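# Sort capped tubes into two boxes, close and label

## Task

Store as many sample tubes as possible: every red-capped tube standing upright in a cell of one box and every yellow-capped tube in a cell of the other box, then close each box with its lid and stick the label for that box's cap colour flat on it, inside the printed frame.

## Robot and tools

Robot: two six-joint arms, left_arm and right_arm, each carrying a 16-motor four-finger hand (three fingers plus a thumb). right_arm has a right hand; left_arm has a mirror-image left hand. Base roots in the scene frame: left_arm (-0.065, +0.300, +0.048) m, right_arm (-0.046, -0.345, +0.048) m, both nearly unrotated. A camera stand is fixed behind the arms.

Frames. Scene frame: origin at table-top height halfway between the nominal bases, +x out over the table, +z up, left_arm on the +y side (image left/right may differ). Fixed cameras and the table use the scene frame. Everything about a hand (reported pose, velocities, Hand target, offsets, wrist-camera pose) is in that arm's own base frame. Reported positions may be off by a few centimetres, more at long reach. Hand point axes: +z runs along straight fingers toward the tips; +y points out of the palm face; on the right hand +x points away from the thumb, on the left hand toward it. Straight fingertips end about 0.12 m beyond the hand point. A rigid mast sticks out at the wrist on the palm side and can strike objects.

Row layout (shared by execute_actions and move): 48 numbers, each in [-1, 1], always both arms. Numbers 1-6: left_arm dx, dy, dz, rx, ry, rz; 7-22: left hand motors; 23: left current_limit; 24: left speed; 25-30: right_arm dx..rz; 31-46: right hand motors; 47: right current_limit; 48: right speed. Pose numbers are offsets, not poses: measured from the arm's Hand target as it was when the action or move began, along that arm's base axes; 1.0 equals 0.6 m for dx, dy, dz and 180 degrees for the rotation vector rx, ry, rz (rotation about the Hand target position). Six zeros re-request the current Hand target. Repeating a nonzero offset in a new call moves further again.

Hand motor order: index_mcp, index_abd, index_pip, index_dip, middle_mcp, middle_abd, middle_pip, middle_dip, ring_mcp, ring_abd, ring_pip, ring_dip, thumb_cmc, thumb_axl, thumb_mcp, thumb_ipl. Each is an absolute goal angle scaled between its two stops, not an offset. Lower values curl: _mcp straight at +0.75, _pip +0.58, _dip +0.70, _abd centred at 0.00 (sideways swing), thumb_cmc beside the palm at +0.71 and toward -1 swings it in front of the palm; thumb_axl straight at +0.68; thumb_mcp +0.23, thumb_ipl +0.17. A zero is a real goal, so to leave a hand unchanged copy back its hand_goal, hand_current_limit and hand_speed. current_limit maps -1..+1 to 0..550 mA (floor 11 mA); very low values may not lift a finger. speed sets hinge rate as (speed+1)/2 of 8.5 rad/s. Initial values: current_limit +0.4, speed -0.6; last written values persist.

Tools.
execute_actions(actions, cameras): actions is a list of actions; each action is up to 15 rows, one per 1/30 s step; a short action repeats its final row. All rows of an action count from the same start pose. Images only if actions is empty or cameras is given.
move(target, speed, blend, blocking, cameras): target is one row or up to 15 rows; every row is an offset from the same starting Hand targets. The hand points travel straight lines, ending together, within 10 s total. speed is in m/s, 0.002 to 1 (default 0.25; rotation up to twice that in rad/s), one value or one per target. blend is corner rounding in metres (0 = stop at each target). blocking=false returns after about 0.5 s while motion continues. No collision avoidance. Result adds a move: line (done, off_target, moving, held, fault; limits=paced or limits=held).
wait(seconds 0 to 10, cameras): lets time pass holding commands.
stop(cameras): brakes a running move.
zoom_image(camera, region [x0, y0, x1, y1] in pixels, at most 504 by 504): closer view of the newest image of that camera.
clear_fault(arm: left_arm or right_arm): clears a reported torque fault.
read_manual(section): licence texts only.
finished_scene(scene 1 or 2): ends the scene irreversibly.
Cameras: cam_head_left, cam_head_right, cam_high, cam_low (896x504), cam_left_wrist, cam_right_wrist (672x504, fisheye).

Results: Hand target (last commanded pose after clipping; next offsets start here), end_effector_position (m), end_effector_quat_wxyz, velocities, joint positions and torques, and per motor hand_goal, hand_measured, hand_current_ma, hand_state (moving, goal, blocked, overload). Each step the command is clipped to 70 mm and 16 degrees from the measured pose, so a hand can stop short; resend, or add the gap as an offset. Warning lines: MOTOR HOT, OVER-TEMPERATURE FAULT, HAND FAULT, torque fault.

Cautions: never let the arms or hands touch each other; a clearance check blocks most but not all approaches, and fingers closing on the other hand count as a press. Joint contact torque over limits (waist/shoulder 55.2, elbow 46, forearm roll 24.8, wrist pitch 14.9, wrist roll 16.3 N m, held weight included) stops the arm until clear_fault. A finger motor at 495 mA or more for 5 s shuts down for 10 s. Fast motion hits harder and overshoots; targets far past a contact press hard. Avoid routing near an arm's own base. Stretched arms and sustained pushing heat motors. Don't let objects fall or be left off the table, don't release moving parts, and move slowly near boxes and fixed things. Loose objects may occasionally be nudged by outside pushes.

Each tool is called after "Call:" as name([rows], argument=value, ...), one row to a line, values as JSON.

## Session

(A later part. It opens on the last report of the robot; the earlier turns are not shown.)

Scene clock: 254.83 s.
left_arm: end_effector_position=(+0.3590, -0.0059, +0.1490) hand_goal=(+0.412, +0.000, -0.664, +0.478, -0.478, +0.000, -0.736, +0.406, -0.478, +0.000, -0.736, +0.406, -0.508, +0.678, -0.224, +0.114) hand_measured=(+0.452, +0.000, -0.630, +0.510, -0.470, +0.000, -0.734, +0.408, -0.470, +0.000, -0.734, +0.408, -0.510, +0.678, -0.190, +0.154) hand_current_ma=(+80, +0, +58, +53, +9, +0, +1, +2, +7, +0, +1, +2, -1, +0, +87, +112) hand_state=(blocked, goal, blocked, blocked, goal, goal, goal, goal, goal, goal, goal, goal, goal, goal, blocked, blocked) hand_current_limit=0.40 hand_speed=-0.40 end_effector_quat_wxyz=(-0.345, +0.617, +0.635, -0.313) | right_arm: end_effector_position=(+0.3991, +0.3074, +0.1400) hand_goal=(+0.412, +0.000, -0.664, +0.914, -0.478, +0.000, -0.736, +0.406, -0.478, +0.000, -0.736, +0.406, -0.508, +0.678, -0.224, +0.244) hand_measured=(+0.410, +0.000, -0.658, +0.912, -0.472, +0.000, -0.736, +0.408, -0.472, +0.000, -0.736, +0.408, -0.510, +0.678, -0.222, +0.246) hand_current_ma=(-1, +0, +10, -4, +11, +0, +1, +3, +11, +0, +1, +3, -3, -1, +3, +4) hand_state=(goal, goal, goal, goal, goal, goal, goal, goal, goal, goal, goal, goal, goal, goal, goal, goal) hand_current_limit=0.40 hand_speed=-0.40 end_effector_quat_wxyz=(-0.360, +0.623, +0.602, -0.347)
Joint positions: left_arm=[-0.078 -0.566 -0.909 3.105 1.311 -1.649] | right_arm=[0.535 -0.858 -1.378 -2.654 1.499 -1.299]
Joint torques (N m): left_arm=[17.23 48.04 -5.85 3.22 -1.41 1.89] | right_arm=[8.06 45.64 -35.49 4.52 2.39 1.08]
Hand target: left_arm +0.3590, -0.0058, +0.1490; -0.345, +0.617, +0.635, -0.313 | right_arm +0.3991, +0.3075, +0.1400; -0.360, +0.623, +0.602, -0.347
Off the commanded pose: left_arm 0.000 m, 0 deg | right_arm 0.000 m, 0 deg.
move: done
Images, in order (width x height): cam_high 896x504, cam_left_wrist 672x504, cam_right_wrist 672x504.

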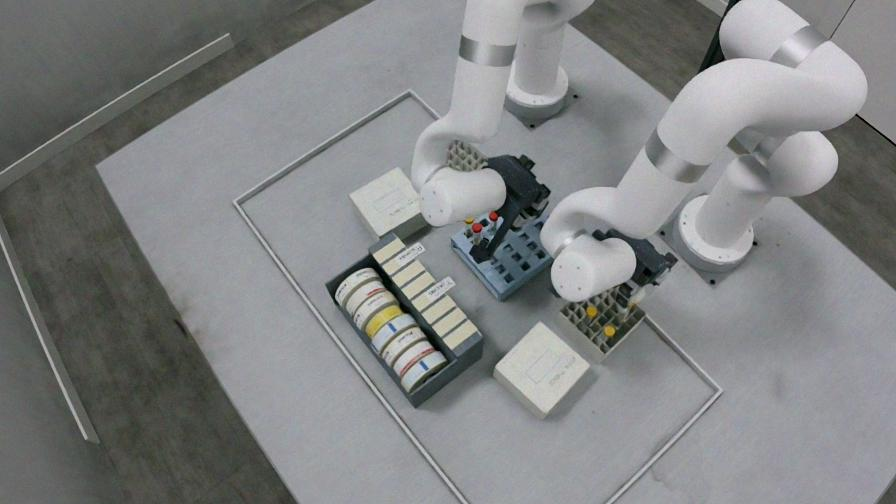

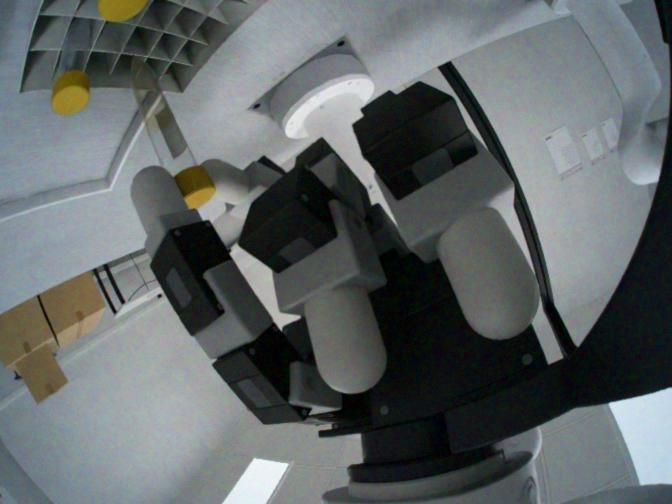

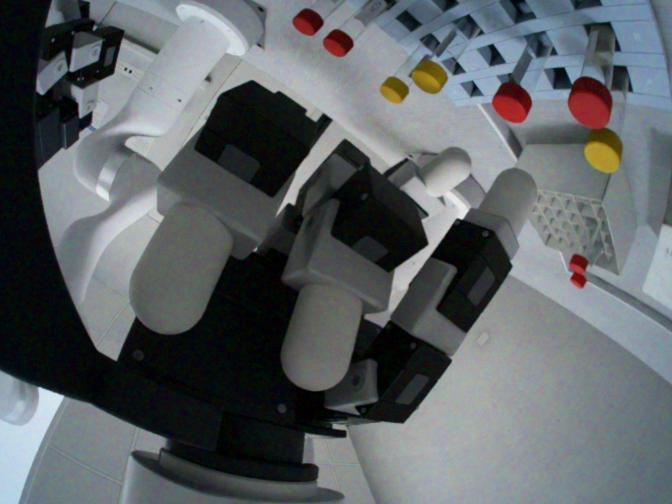

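Call:
move([
  [-0.0007,0.001,-0.0145,-0.0167,-0.0122,0, 0.411,0,-0.664,0.478,-0.479,0,-0.737,0.406,-0.479,0,-0.737,0.406,-0.509,0.678,-0.225,0.114,0.4,-0.4, 0,0,-0.0978,0,0,0, 0.411,0,-0.664,0.913,-0.479,0,-0.737,0.406,-0.479,0,-0.737,0.406,-0.509,0.678,-0.225,0.243,0.4,-0.4],
  [-0.0007,0.001,-0.1247,-0.0167,-0.0122,0, 0.411,0,-0.664,0.478,-0.479,0,-0.737,0.406,-0.479,0,-0.737,0.406,-0.509,0.678,-0.225,0.114,0.4,-0.4, 0,0,-0.0978,0,0,0, 0.411,0,-0.664,0.913,-0.479,0,-0.737,0.406,-0.479,0,-0.737,0.406,-0.509,0.678,-0.225,0.243,0.4,-0.4],
  [-0.0007,0.001,-0.1247,-0.0167,-0.0122,0, 0.411,0,-0.664,0.913,-0.479,0,-0.737,0.406,-0.479,0,-0.737,0.406,-0.509,0.678,-0.225,0.438,0.4,-0.4, 0,0,-0.0978,0,0,0, 0.411,0,-0.664,0.478,-0.479,0,-0.737,0.406,-0.479,0,-0.737,0.406,-0.509,0.678,-0.225,0.114,0.4,-0.4],
  [-0.0007,0.001,0.0017,-0.0167,-0.0122,0, 0.411,0,-0.664,0.913,-0.479,0,-0.737,0.406,-0.479,0,-0.737,0.406,-0.509,0.678,-0.225,0.438,0.4,-0.4, 0,0,0.025,0,0,0, 0.411,0,-0.664,0.478,-0.479,0,-0.737,0.406,-0.479,0,-0.737,0.406,-0.509,0.678,-0.225,0.114,0.4,-0.4],
  [-0.0233,-0.307,0.0017,-0.0167,-0.0122,0, 0.411,0,-0.664,0.913,-0.479,0,-0.737,0.406,-0.479,0,-0.737,0.406,-0.509,0.678,-0.225,0.438,0.4,-0.4, -0.0968,-0.2958,0.025,0,0,0, 0.411,0,-0.664,0.478,-0.479,0,-0.737,0.406,-0.479,0,-0.737,0.406,-0.509,0.678,-0.225,0.114,0.4,-0.4],
  [-0.0547,-0.539,-0.015,-0.0165,0.0253,0, 0.411,0,-0.664,0.913,-0.479,0,-0.737,0.406,-0.479,0,-0.737,0.406,-0.509,0.678,-0.225,0.438,0.4,-0.4, -0.0915,-0.4607,0.0167,-0.0056,-0.0306,0, 0.411,0,-0.664,0.478,-0.479,0,-0.737,0.406,-0.479,0,-0.737,0.406,-0.509,0.678,-0.225,0.114,0.4,-0.4],
], speed=[0.15,0.15,0.2,0.2,0.28,0.28], blend=[0.002,0,0,0.005,0.03,0], cameras=["cam_left_wrist","cam_right_wrist","cam_high"])

Call:
zoom_image(camera="cam_left_wrist", region=[60, 20, 240, 200])

Call:
zoom_image(camera="cam_high", region=[390, 100, 490, 200])

Call:
zoom_image(camera="cam_right_wrist", region=[430, 0, 610, 180])

Scene clock: 267.67 s.
left_arm: end_effector_position=(+0.3262, -0.3292, +0.1400) hand_goal=(+0.412, +0.000, -0.664, +0.914, -0.478, +0.000, -0.736, +0.406, -0.478, +0.000, -0.736, +0.406, -0.508, +0.678, -0.224, +0.438) hand_measured=(+0.410, +0.000, -0.658, +0.912, -0.470, +0.000, -0.734, +0.408, -0.470, +0.000, -0.734, +0.408, -0.510, +0.678, -0.226, +0.434) hand_current_ma=(+0, +0, +4, -2, +9, +0, +1, +2, +7, +0, +1, +2, -1, +0, -1, -3) hand_state=(goal, goal, goal, goal, goal, goal, goal, goal, goal, goal, goal, goal, goal, goal, goal, goal) hand_current_limit=0.40 hand_speed=-0.40 end_effector_quat_wxyz=(-0.354, +0.613, +0.612, -0.353) | right_arm: end_effector_position=(+0.3442, +0.0311, +0.1500) hand_goal=(+0.412, +0.000, -0.664, +0.478, -0.478, +0.000, -0.736, +0.406, -0.478, +0.000, -0.736, +0.406, -0.508, +0.678, -0.224, +0.114) hand_measured=(+0.448, +0.000, -0.632, +0.512, -0.472, +0.000, -0.736, +0.408, -0.472, +0.000, -0.736, +0.408, -0.510, +0.678, -0.194, +0.138) hand_current_ma=(+105, +0, +83, +92, +11, +0, +1, +3, +11, +0, +1, +3, -4, -1, +110, +84) hand_state=(blocked, goal, blocked, blocked, goal, goal, goal, goal, goal, goal, goal, goal, goal, goal, blocked, blocked) hand_current_limit=0.40 hand_speed=-0.40 end_effector_quat_wxyz=(-0.325, +0.642, +0.615, -0.322)
Joint positions: left_arm=[-0.639 -0.771 -1.216 2.593 1.419 -1.833] | right_arm=[0.109 -0.529 -0.861 -3.027 1.28 -1.508]
Joint torques (N m): left_arm=[-14.37 35.94 -15.2 -3.6 3.78 -1.94] | right_arm=[-9.38 59.97 -11.46 -5.07 -0.78 -1.13]
Hand target: left_arm +0.3262, -0.3292, +0.1400; -0.354, +0.613, +0.612, -0.353 | right_arm +0.3442, +0.0310, +0.1500; -0.325, +0.642, +0.615, -0.322
Off the commanded pose: left_arm 0.000 m, 0 deg | right_arm 0.000 m, 0 deg.
move: done
Images, in order (width x height): cam_high 896x504, cam_left_wrist 672x504, cam_right_wrist 672x504.

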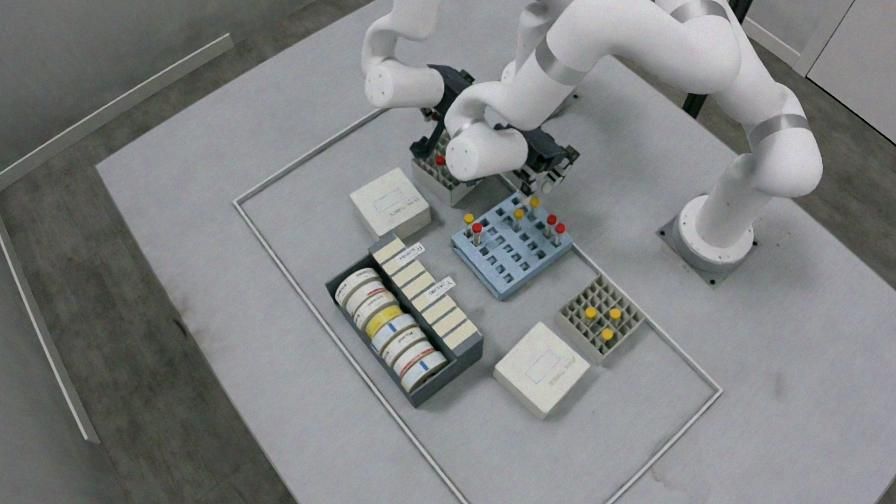

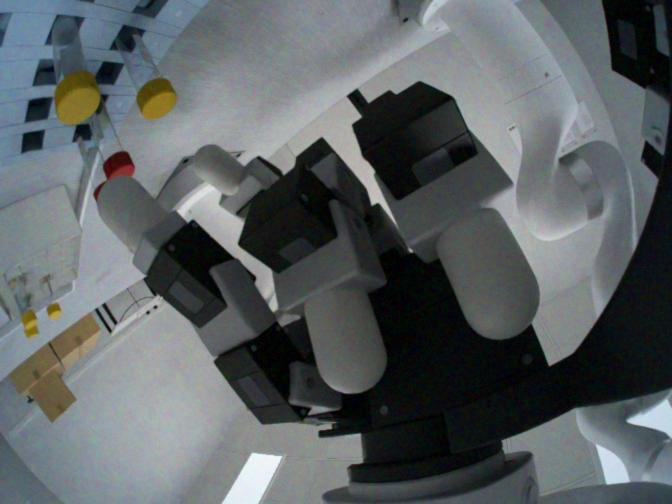

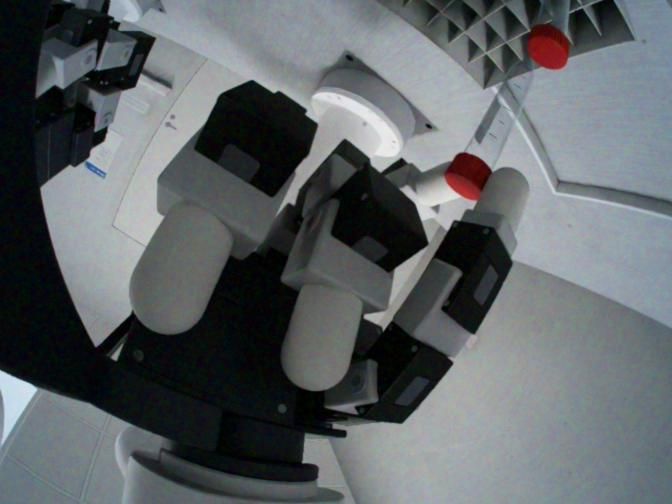

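Scaled by 2.800 from the camera's 672x504 image, which has a finer 960x720 frame.

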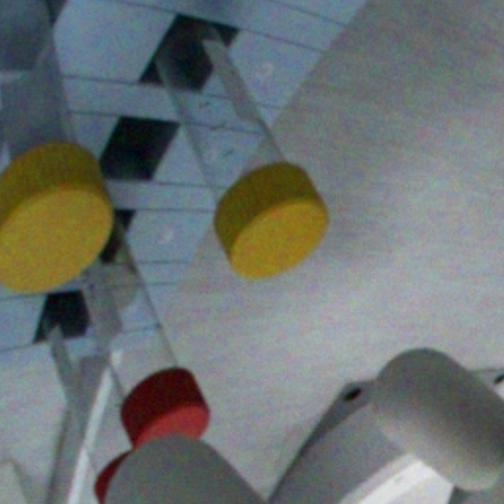

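Scaled by 5.040 from the camera's 896x504 image, which has a finer 1280x720 frame.

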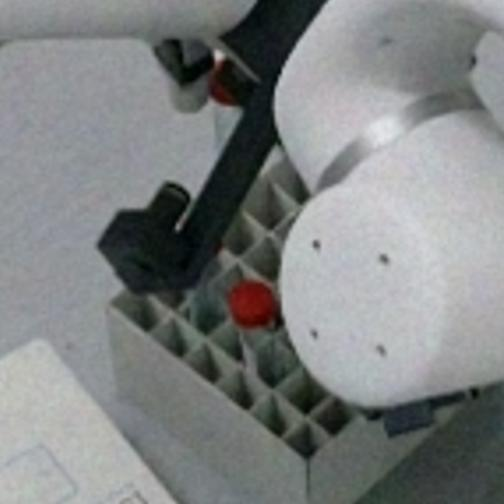

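Scaled by 2.800 from the camera's 672x504 image, which has a finer 960x720 frame.

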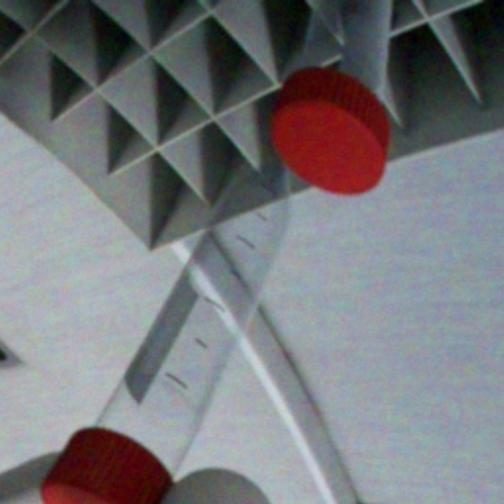

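Call:
zoom_image(camera="cam_right_wrist", region=[490, 30, 560, 100])

Call:
zoom_image(camera="cam_high", region=[405, 120, 465, 180])

Scaled by 7.200 from the camera's 672x504 image, which has a finer 960x720 frame.

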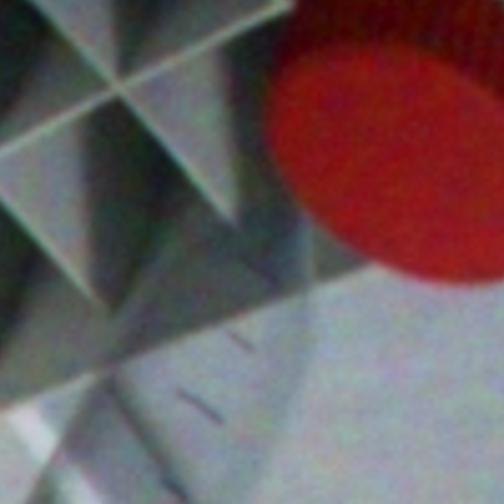

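Scaled by 8.400 from the camera's 896x504 image, which has a finer 1280x720 frame.

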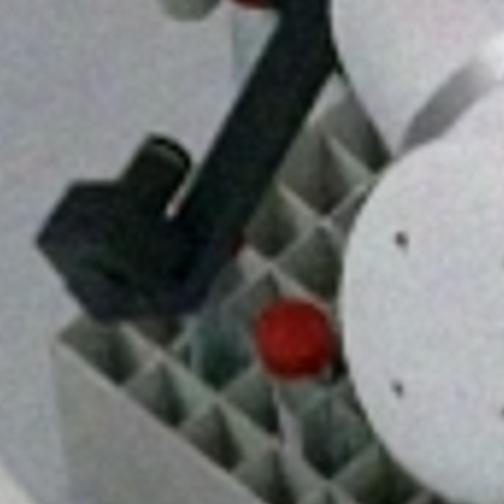

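Call:
move([
  [-0.004,-0.0092,-0.0333,0,0,0, 0.411,0,-0.664,0.913,-0.479,0,-0.737,0.406,-0.479,0,-0.737,0.406,-0.509,0.678,-0.225,0.243,0.4,-0.4, -0.0017,-0.0025,-0.1263,0,0,0, 0.411,0,-0.664,0.478,-0.479,0,-0.737,0.406,-0.479,0,-0.737,0.406,-0.509,0.678,-0.225,0.114,0.4,-0.4],
  [-0.004,-0.0092,-0.0333,0,0,0, 0.411,0,-0.664,0.913,-0.479,0,-0.737,0.406,-0.479,0,-0.737,0.406,-0.509,0.678,-0.225,0.243,0.4,-0.4, -0.0017,-0.0025,-0.1263,0,0,0, 0.411,0,-0.664,0.913,-0.479,0,-0.737,0.406,-0.479,0,-0.737,0.406,-0.509,0.678,-0.225,0.438,0.4,-0.4],
], speed=[0.15,0.15], cameras=["cam_left_wrist","cam_right_wrist"])

Call:
zoom_image(camera="cam_left_wrist", region=[60, 40, 240, 220])

Call:
zoom_image(camera="cam_right_wrist", region=[430, 40, 610, 220])

Scene clock: 275.37 s.
left_arm: end_effector_position=(+0.3238, -0.3348, +0.1200) hand_goal=(+0.412, +0.000, -0.664, +0.914, -0.478, +0.000, -0.736, +0.406, -0.478, +0.000, -0.736, +0.406, -0.508, +0.678, -0.224, +0.244) hand_measured=(+0.410, +0.000, -0.658, +0.912, -0.470, +0.000, -0.734, +0.408, -0.470, +0.000, -0.734, +0.408, -0.510, +0.678, -0.226, +0.246) hand_current_ma=(+0, +0, +4, -2, +9, +0, +1, +2, +7, +0, +1, +2, -1, +0, -1, +2) hand_state=(goal, goal, goal, goal, goal, goal, goal, goal, goal, goal, goal, goal, goal, goal, goal, goal) hand_current_limit=0.40 hand_speed=-0.40 end_effector_quat_wxyz=(-0.354, +0.613, +0.612, -0.353) | right_arm: end_effector_position=(+0.3432, +0.0295, +0.0742) hand_goal=(+0.412, +0.000, -0.664, +0.914, -0.478, +0.000, -0.736, +0.406, -0.478, +0.000, -0.736, +0.406, -0.508, +0.678, -0.224, +0.438) hand_measured=(+0.412, +0.000, -0.658, +0.912, -0.472, +0.000, -0.736, +0.408, -0.472, +0.000, -0.736, +0.408, -0.510, +0.678, -0.222, +0.436) hand_current_ma=(+0, +0, +11, -4, +11, +0, +1, +3, +11, +0, +1, +3, -4, -1, +3, -5) hand_state=(goal, goal, goal, goal, goal, goal, goal, goal, goal, goal, goal, goal, goal, goal, goal, goal) hand_current_limit=0.40 hand_speed=-0.40 end_effector_quat_wxyz=(-0.325, +0.642, +0.615, -0.322)
Joint positions: left_arm=[-0.649 -0.811 -1.227 2.582 1.392 -1.821] | right_arm=[0.106 -0.699 -0.883 -3.023 1.132 -1.527]
Joint torques (N m): left_arm=[-14.25 36.91 -14.47 -3.78 -1.46 1.88] | right_arm=[-9.92 32.69 -27.03 4.71 -0.77 -1.01]
Hand target: left_arm +0.3238, -0.3348, +0.1200; -0.354, +0.613, +0.612, -0.353 | right_arm +0.3432, +0.0295, +0.0742; -0.325, +0.642, +0.615, -0.322
Off the commanded pose: left_arm 0.000 m, 0 deg | right_arm 0.000 m, 0 deg.
move: done
Images, in order (width x height): cam_left_wrist 672x504, cam_right_wrist 672x504.

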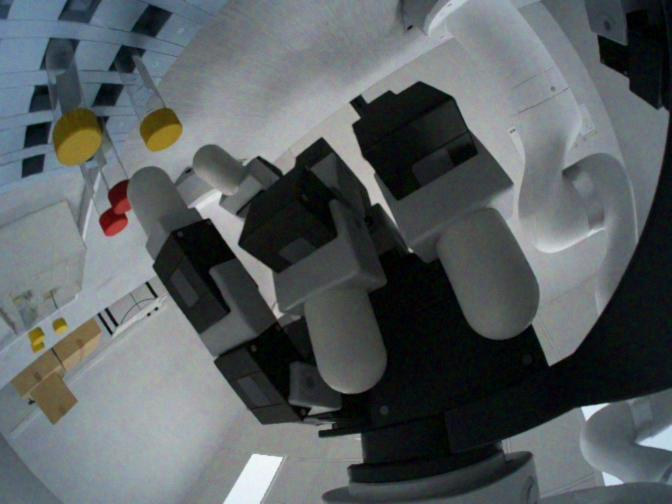

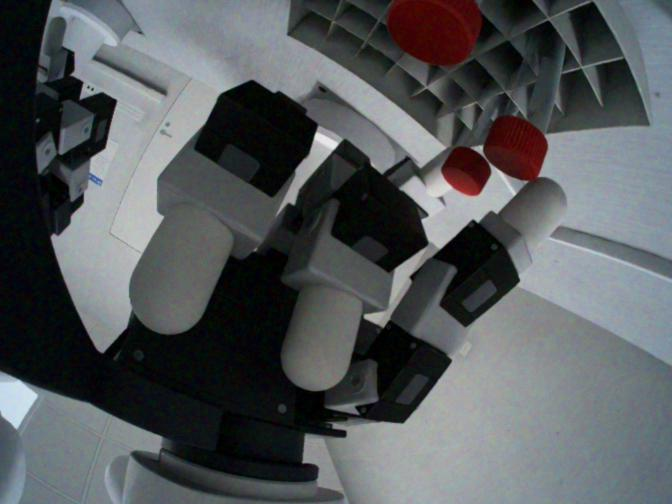

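Scaled by 2.800 from the camera's 672x504 image, which has a finer 960x720 frame.

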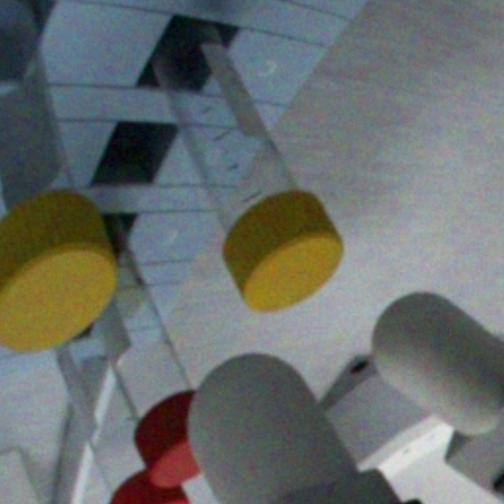

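Scaled by 2.800 from the camera's 672x504 image, which has a finer 960x720 frame.

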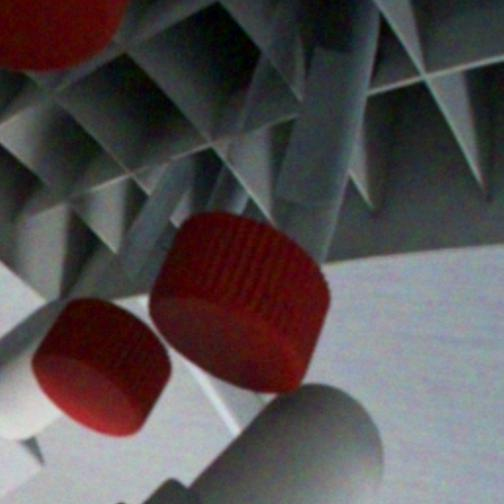

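Call:
move([
  [0,0.0025,-0.0645,0,0,0, 0.411,0,-0.664,0.913,-0.479,0,-0.737,0.406,-0.479,0,-0.737,0.406,-0.509,0.678,-0.225,0.243,0.4,-0.4, 0,0,0.1263,0,0,0, 0.411,0,-0.664,0.913,-0.479,0,-0.737,0.406,-0.479,0,-0.737,0.406,-0.509,0.678,-0.225,0.438,0.4,-0.4],
  [0,0.0025,-0.0645,0,0,0, 0.411,0,-0.664,0.478,-0.479,0,-0.737,0.406,-0.479,0,-0.737,0.406,-0.509,0.678,-0.225,0.114,0.4,-0.4, 0,0,0.1263,0,0,0, 0.411,0,-0.664,0.913,-0.479,0,-0.737,0.406,-0.479,0,-0.737,0.406,-0.509,0.678,-0.225,0.438,0.4,-0.4],
  [0,0.0025,0.1417,0,0,0, 0.411,0,-0.664,0.478,-0.479,0,-0.737,0.406,-0.479,0,-0.737,0.406,-0.509,0.678,-0.225,0.114,0.4,-0.4, 0,0,0.1263,0,0,0, 0.411,0,-0.664,0.913,-0.479,0,-0.737,0.406,-0.479,0,-0.737,0.406,-0.509,0.678,-0.225,0.438,0.4,-0.4],
  [0.0353,0.2747,0.1333,0,0,0, 0.411,0,-0.664,0.478,-0.479,0,-0.737,0.406,-0.479,0,-0.737,0.406,-0.509,0.678,-0.225,0.114,0.4,-0.4, 0.0947,0.2342,0.1263,0,0,0, 0.411,0,-0.664,0.913,-0.479,0,-0.737,0.406,-0.479,0,-0.737,0.406,-0.509,0.678,-0.225,0.438,0.4,-0.4],
  [0.0603,0.4735,0.05,0,-0.0333,0, 0.411,0,-0.664,0.478,-0.479,0,-0.737,0.406,-0.479,0,-0.737,0.406,-0.509,0.678,-0.225,0.114,0.4,-0.4, 0.1747,0.4582,0.1097,0.0055,0.0307,0, 0.411,0,-0.664,0.913,-0.479,0,-0.737,0.406,-0.479,0,-0.737,0.406,-0.509,0.678,-0.225,0.438,0.4,-0.4],
], speed=[0.15,0.2,0.2,0.28,0.28], blend=[0,0,0.005,0.03,0], cameras=["cam_left_wrist","cam_right_wrist","cam_high"])

Call:
zoom_image(camera="cam_left_wrist", region=[60, 0, 240, 180])

Call:
zoom_image(camera="cam_high", region=[555, 260, 655, 360])

Call:
zoom_image(camera="cam_right_wrist", region=[430, 20, 610, 200])

Scene clock: 284.00 s.
left_arm: end_effector_position=(+0.3599, -0.0507, +0.1500) hand_goal=(+0.412, +0.000, -0.664, +0.478, -0.478, +0.000, -0.736, +0.406, -0.478, +0.000, -0.736, +0.406, -0.508, +0.678, -0.224, +0.114) hand_measured=(+0.444, +0.000, -0.636, +0.510, -0.470, +0.000, -0.734, +0.408, -0.470, +0.000, -0.734, +0.408, -0.510, +0.678, -0.200, +0.140) hand_current_ma=(+61, +0, +43, +57, +9, +0, +1, +2, +7, +0, +1, +2, -1, +0, +51, +60) hand_state=(blocked, goal, blocked, blocked, goal, goal, goal, goal, goal, goal, goal, goal, goal, goal, blocked, blocked) hand_current_limit=0.40 hand_speed=-0.40 end_effector_quat_wxyz=(-0.321, +0.630, +0.630, -0.321) | right_arm: end_effector_position=(+0.4480, +0.3044, +0.1401) hand_goal=(+0.412, +0.000, -0.664, +0.914, -0.478, +0.000, -0.736, +0.406, -0.478, +0.000, -0.736, +0.406, -0.508, +0.678, -0.224, +0.438) hand_measured=(+0.410, +0.000, -0.658, +0.912, -0.472, +0.000, -0.736, +0.408, -0.472, +0.000, -0.736, +0.408, -0.510, +0.678, -0.222, +0.436) hand_current_ma=(-2, +0, +10, -4, +11, +0, +1, +3, +11, +0, +1, +3, -3, -1, +3, -5) hand_state=(goal, goal, goal, goal, goal, goal, goal, goal, goal, goal, goal, goal, goal, goal, goal, goal) hand_current_limit=0.40 hand_speed=-0.40 end_effector_quat_wxyz=(-0.360, +0.623, +0.602, -0.347)
Joint positions: left_arm=[-0.15 -0.554 -0.908 3.017 1.293 -1.624] | right_arm=[0.495 -0.943 -1.536 -2.689 1.574 -1.285]
Joint torques (N m): left_arm=[17.89 26.66 -8.72 3.14 -1.48 1.88] | right_arm=[8.9 47.49 -36.39 4.54 2.42 1.07]
Hand target: left_arm +0.3599, -0.0507, +0.1500; -0.321, +0.630, +0.630, -0.321 | right_arm +0.4480, +0.3045, +0.1400; -0.360, +0.623, +0.602, -0.347
Off the commanded pose: left_arm 0.000 m, 0 deg | right_arm 0.000 m, 0 deg.
move: done
Images, in order (width x height): cam_high 896x504, cam_left_wrist 672x504, cam_right_wrist 672x504.

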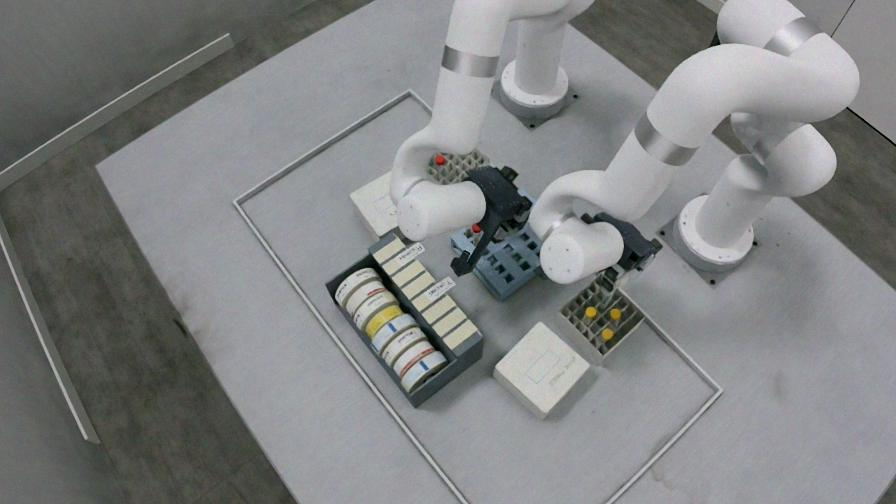

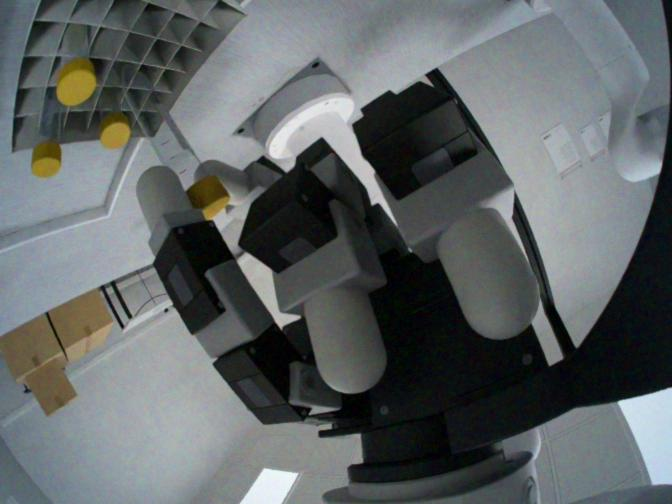

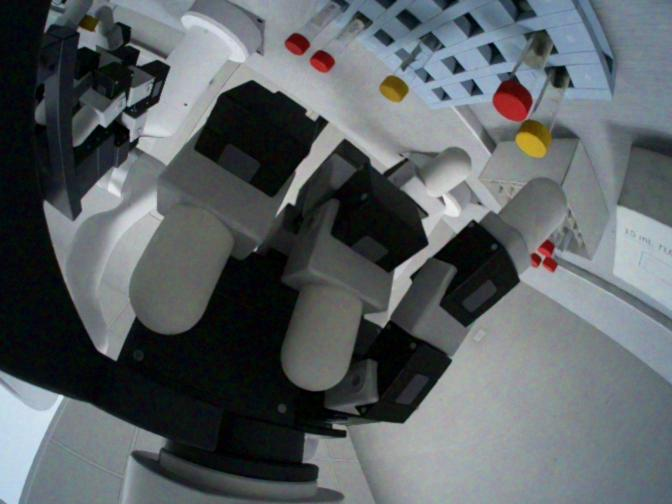

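Scaled by 2.800 from the camera's 672x504 image, which has a finer 960x720 frame.

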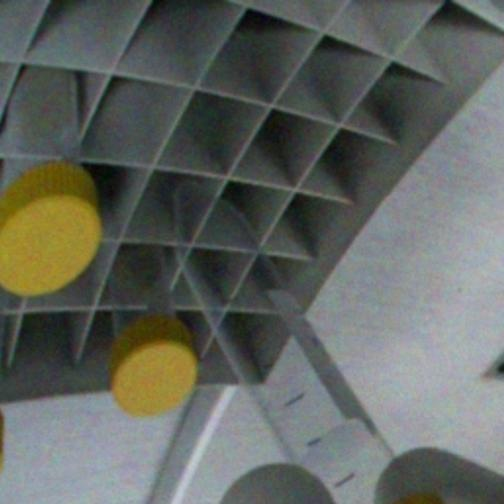

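Scaled by 5.040 from the camera's 896x504 image, which has a finer 1280x720 frame.

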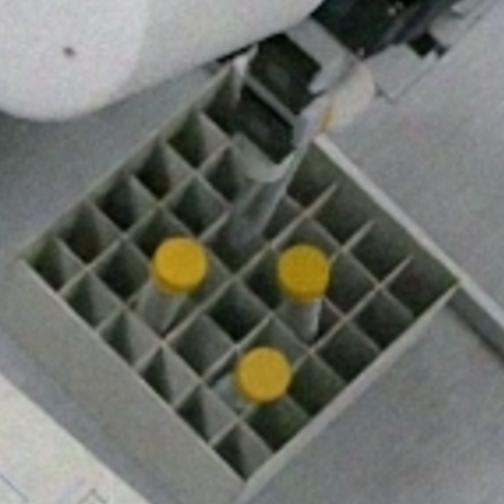

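Scaled by 2.800 from the camera's 672x504 image, which has a finer 960x720 frame.

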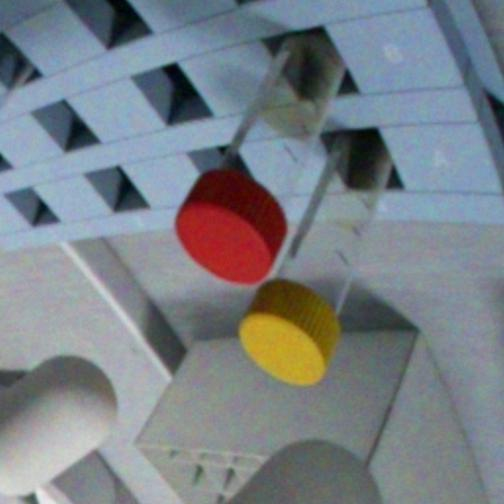

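Call:
zoom_image(camera="cam_high", region=[575, 270, 635, 330])

Call:
zoom_image(camera="cam_left_wrist", region=[100, 40, 220, 160])

Scaled by 8.400 from the camera's 896x504 image, which has a finer 1280x720 frame.

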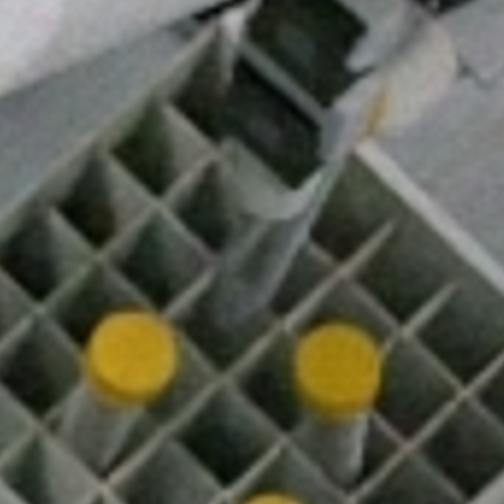

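Scaled by 4.200 from the camera's 672x504 image, which has a finer 960x720 frame.

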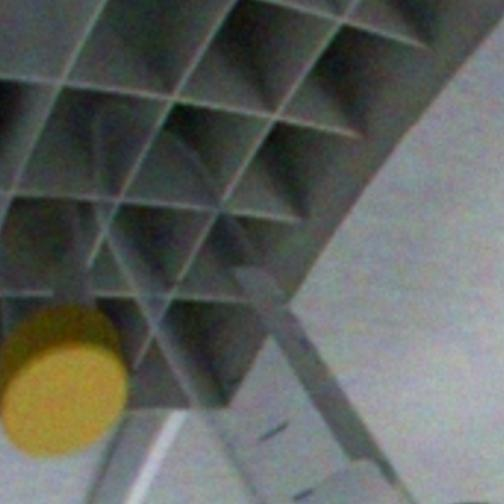

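Call:
move([
  [0.0012,0,-0.0125,0,0.0194,0, 0.411,0,-0.664,0.478,-0.479,0,-0.737,0.406,-0.479,0,-0.737,0.406,-0.509,0.678,-0.225,0.114,0.4,-0.4, 0,0,-0.0978,0,0,0, 0.411,0,-0.664,0.913,-0.479,0,-0.737,0.406,-0.479,0,-0.737,0.406,-0.509,0.678,-0.225,0.438,0.4,-0.4],
  [0.0012,0,-0.13,0,0.0194,0, 0.411,0,-0.664,0.478,-0.479,0,-0.737,0.406,-0.479,0,-0.737,0.406,-0.509,0.678,-0.225,0.114,0.4,-0.4, 0,0,-0.0978,0,0,0, 0.411,0,-0.664,0.913,-0.479,0,-0.737,0.406,-0.479,0,-0.737,0.406,-0.509,0.678,-0.225,0.438,0.4,-0.4],
  [0.0012,0,-0.13,0,0.0194,0, 0.411,0,-0.664,0.913,-0.479,0,-0.737,0.406,-0.479,0,-0.737,0.406,-0.509,0.678,-0.225,0.438,0.4,-0.4, 0,0,-0.0978,0,0,0, 0.411,0,-0.664,0.478,-0.479,0,-0.737,0.406,-0.479,0,-0.737,0.406,-0.509,0.678,-0.225,0.114,0.4,-0.4],
  [0.0012,0,0,0,0.0194,0, 0.411,0,-0.664,0.913,-0.479,0,-0.737,0.406,-0.479,0,-0.737,0.406,-0.509,0.678,-0.225,0.438,0.4,-0.4, 0,0,0.1083,0,0,0, 0.411,0,-0.664,0.478,-0.479,0,-0.737,0.406,-0.479,0,-0.737,0.406,-0.509,0.678,-0.225,0.114,0.4,-0.4],
  [0.0085,-0.2905,0,0,0.0333,0, 0.411,0,-0.664,0.913,-0.479,0,-0.737,0.406,-0.479,0,-0.737,0.406,-0.509,0.678,-0.225,0.438,0.4,-0.4, -0.1967,-0.2908,0.0833,0,0,0, 0.411,0,-0.664,0.478,-0.479,0,-0.737,0.406,-0.479,0,-0.737,0.406,-0.509,0.678,-0.225,0.114,0.4,-0.4],
  [0.0243,-0.4718,-0.0167,0,0.0333,0, 0.411,0,-0.664,0.913,-0.479,0,-0.737,0.406,-0.479,0,-0.737,0.406,-0.509,0.678,-0.225,0.438,0.4,-0.4, -0.2503,-0.465,0.0167,-0.0056,-0.0306,0, 0.411,0,-0.664,0.478,-0.479,0,-0.737,0.406,-0.479,0,-0.737,0.406,-0.509,0.678,-0.225,0.114,0.4,-0.4],
], speed=[0.15,0.15,0.2,0.25,0.3,0.3], blend=[0.002,0,0,0.01,0.04,0], cameras=["cam_left_wrist","cam_right_wrist","cam_high"])

Call:
zoom_image(camera="cam_left_wrist", region=[60, 20, 240, 200])

Call:
zoom_image(camera="cam_high", region=[555, 260, 655, 360])

Call:
zoom_image(camera="cam_right_wrist", region=[430, 0, 610, 180])

Scene clock: 299.93 s.
left_arm: end_effector_position=(+0.3745, -0.3337, +0.1400) hand_goal=(+0.412, +0.000, -0.664, +0.914, -0.478, +0.000, -0.736, +0.406, -0.478, +0.000, -0.736, +0.406, -0.508, +0.678, -0.224, +0.438) hand_measured=(+0.410, +0.000, -0.658, +0.912, -0.470, +0.000, -0.734, +0.408, -0.470, +0.000, -0.734, +0.408, -0.510, +0.678, -0.226, +0.434) hand_current_ma=(+0, +0, +4, -2, +9, +0, +1, +2, +7, +0, +1, +2, -1, +0, -1, -3) hand_state=(goal, goal, goal, goal, goal, goal, goal, goal, goal, goal, goal, goal, goal, goal, goal, goal) hand_current_limit=0.40 hand_speed=-0.40 end_effector_quat_wxyz=(-0.354, +0.613, +0.612, -0.353) | right_arm: end_effector_position=(+0.2979, +0.0255, +0.1501) hand_goal=(+0.412, +0.000, -0.664, +0.478, -0.478, +0.000, -0.736, +0.406, -0.478, +0.000, -0.736, +0.406, -0.508, +0.678, -0.224, +0.114) hand_measured=(+0.442, +0.000, -0.640, +0.504, -0.472, +0.000, -0.736, +0.408, -0.472, +0.000, -0.736, +0.408, -0.510, +0.676, -0.196, +0.146) hand_current_ma=(+83, +0, +60, +67, +11, +0, +1, +3, +11, +0, +1, +3, -3, -1, +97, +119) hand_state=(blocked, goal, blocked, blocked, goal, goal, goal, goal, goal, goal, goal, goal, goal, goal, blocked, blocked) hand_current_limit=0.40 hand_speed=-0.40 end_effector_quat_wxyz=(-0.325, +0.642, +0.615, -0.322)
Joint positions: left_arm=[-0.599 -0.85 -1.363 2.63 1.486 -1.851] | right_arm=[0.108 -0.45 -0.728 -3.027 1.227 -1.515]
Joint torques (N m): left_arm=[-14.46 39.03 -15.31 -3.85 3.79 -1.98] | right_arm=[-11.01 41.45 -9.88 -4.89 -0.77 -1.02]
Hand target: left_arm +0.3745, -0.3337, +0.1400; -0.354, +0.613, +0.612, -0.353 | right_arm +0.2979, +0.0255, +0.1501; -0.325, +0.642, +0.615, -0.322
Off the commanded pose: left_arm 0.000 m, 0 deg | right_arm 0.000 m, 0 deg.
move: done
Images, in order (width x height): cam_high 896x504, cam_left_wrist 672x504, cam_right_wrist 672x504.

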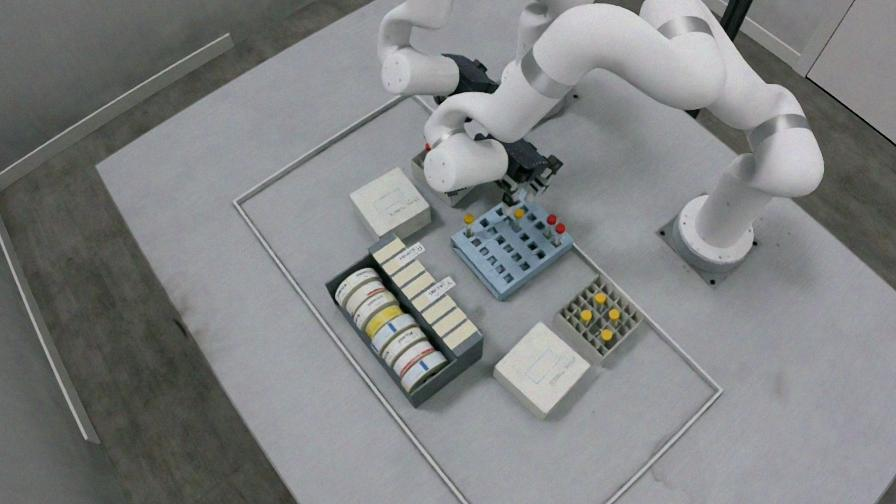

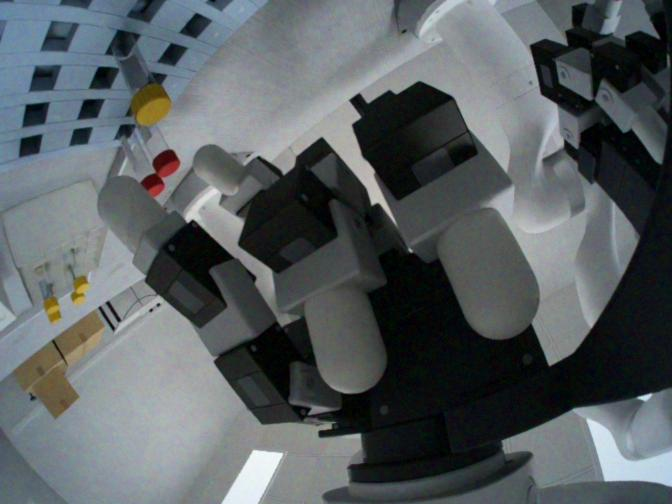

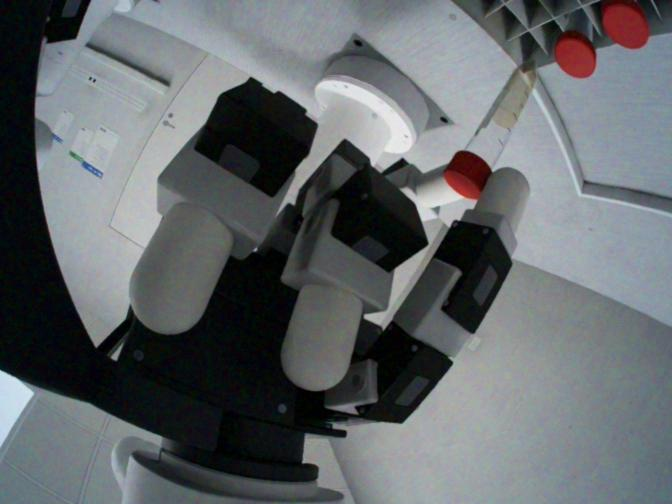

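Scaled by 2.800 from the camera's 672x504 image, which has a finer 960x720 frame.

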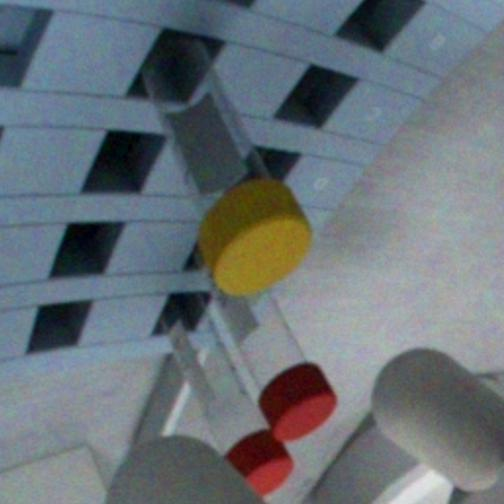

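Scaled by 5.040 from the camera's 896x504 image, which has a finer 1280x720 frame.

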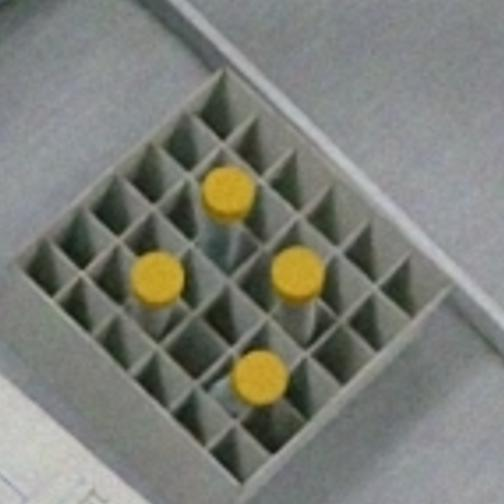

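Scaled by 2.800 from the camera's 672x504 image, which has a finer 960x720 frame.

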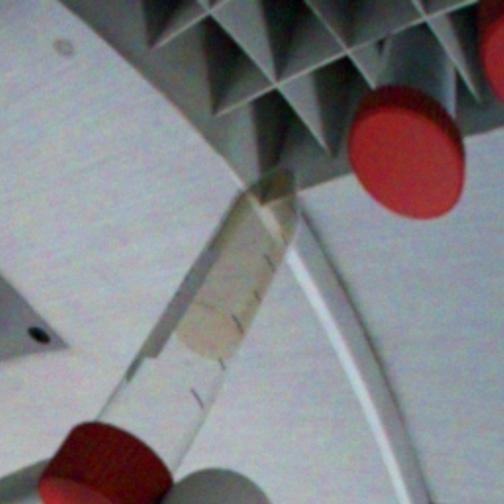

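Call:
execute_actions(actions=[], cameras=["cam_right_wrist","cam_left_wrist"])

Call:
zoom_image(camera="cam_right_wrist", region=[460, 10, 590, 140])

Call:
zoom_image(camera="cam_left_wrist", region=[80, 30, 230, 180])

Scene clock: 308.97 s.
left_arm: end_effector_position=(+0.3745, -0.3337, +0.1400) hand_goal=(+0.412, +0.000, -0.664, +0.914, -0.478, +0.000, -0.736, +0.406, -0.478, +0.000, -0.736, +0.406, -0.508, +0.678, -0.224, +0.438) hand_measured=(+0.410, +0.000, -0.658, +0.912, -0.470, +0.000, -0.734, +0.408, -0.470, +0.000, -0.734, +0.408, -0.510, +0.678, -0.226, +0.434) hand_current_ma=(+0, +0, +4, -2, +9, +0, +1, +2, +7, +0, +1, +2, -1, +0, -1, -3) hand_state=(goal, goal, goal, goal, goal, goal, goal, goal, goal, goal, goal, goal, goal, goal, goal, goal) hand_current_limit=0.40 hand_speed=-0.40 end_effector_quat_wxyz=(-0.354, +0.613, +0.612, -0.353) | right_arm: end_effector_position=(+0.2979, +0.0255, +0.1501) hand_goal=(+0.412, +0.000, -0.664, +0.478, -0.478, +0.000, -0.736, +0.406, -0.478, +0.000, -0.736, +0.406, -0.508, +0.678, -0.224, +0.114) hand_measured=(+0.442, +0.000, -0.640, +0.504, -0.472, +0.000, -0.736, +0.408, -0.472, +0.000, -0.736, +0.408, -0.510, +0.676, -0.196, +0.146) hand_current_ma=(+83, +0, +60, +67, +11, +0, +1, +3, +11, +0, +1, +3, -3, -1, +97, +119) hand_state=(blocked, goal, blocked, blocked, goal, goal, goal, goal, goal, goal, goal, goal, goal, goal, blocked, blocked) hand_current_limit=0.40 hand_speed=-0.40 end_effector_quat_wxyz=(-0.325, +0.642, +0.615, -0.322)
Joint positions: left_arm=[-0.599 -0.85 -1.363 2.63 1.486 -1.851] | right_arm=[0.108 -0.45 -0.728 -3.027 1.227 -1.515]
Joint velocities: within noise
Joint torques (N m): left_arm=[-13.96 38.98 -15.12 -4.01 3.53 -1.69] | right_arm=[-9.88 24.15 -9.99 -5.21 0.54 0.39]
Hand target: left_arm +0.3745, -0.3337, +0.1400; -0.354, +0.613, +0.612, -0.353 | right_arm +0.2979, +0.0255, +0.1501; -0.325, +0.642, +0.615, -0.322
Off the commanded pose: left_arm 0.000 m, 0 deg | right_arm 0.000 m, 0 deg.
Images, in order (width x height): cam_left_wrist 672x504, cam_right_wrist 672x504.

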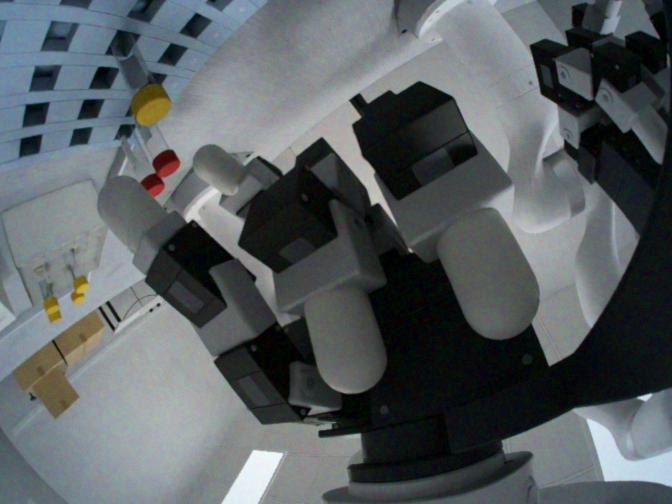

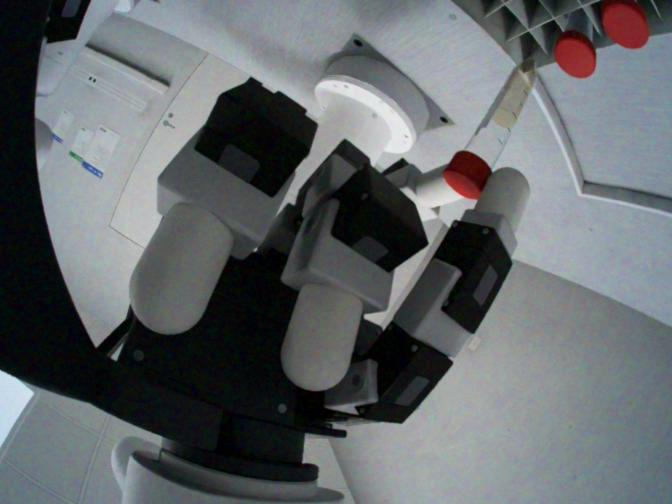

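Scaled by 3.877 from the camera's 672x504 image, which has a finer 960x720 frame.

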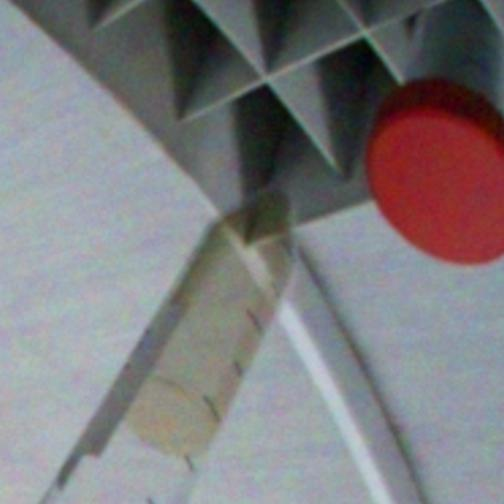

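Scaled by 3.360 from the camera's 672x504 image, which has a finer 960x720 frame.

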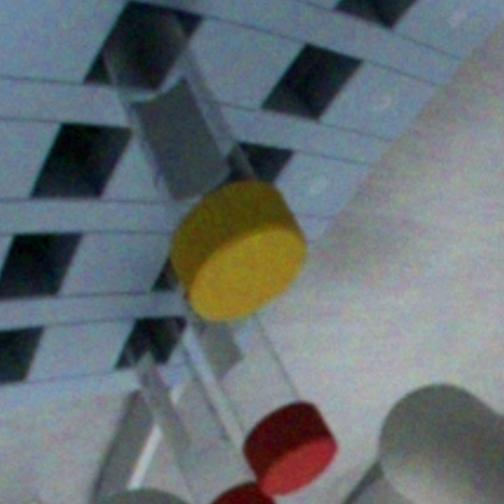

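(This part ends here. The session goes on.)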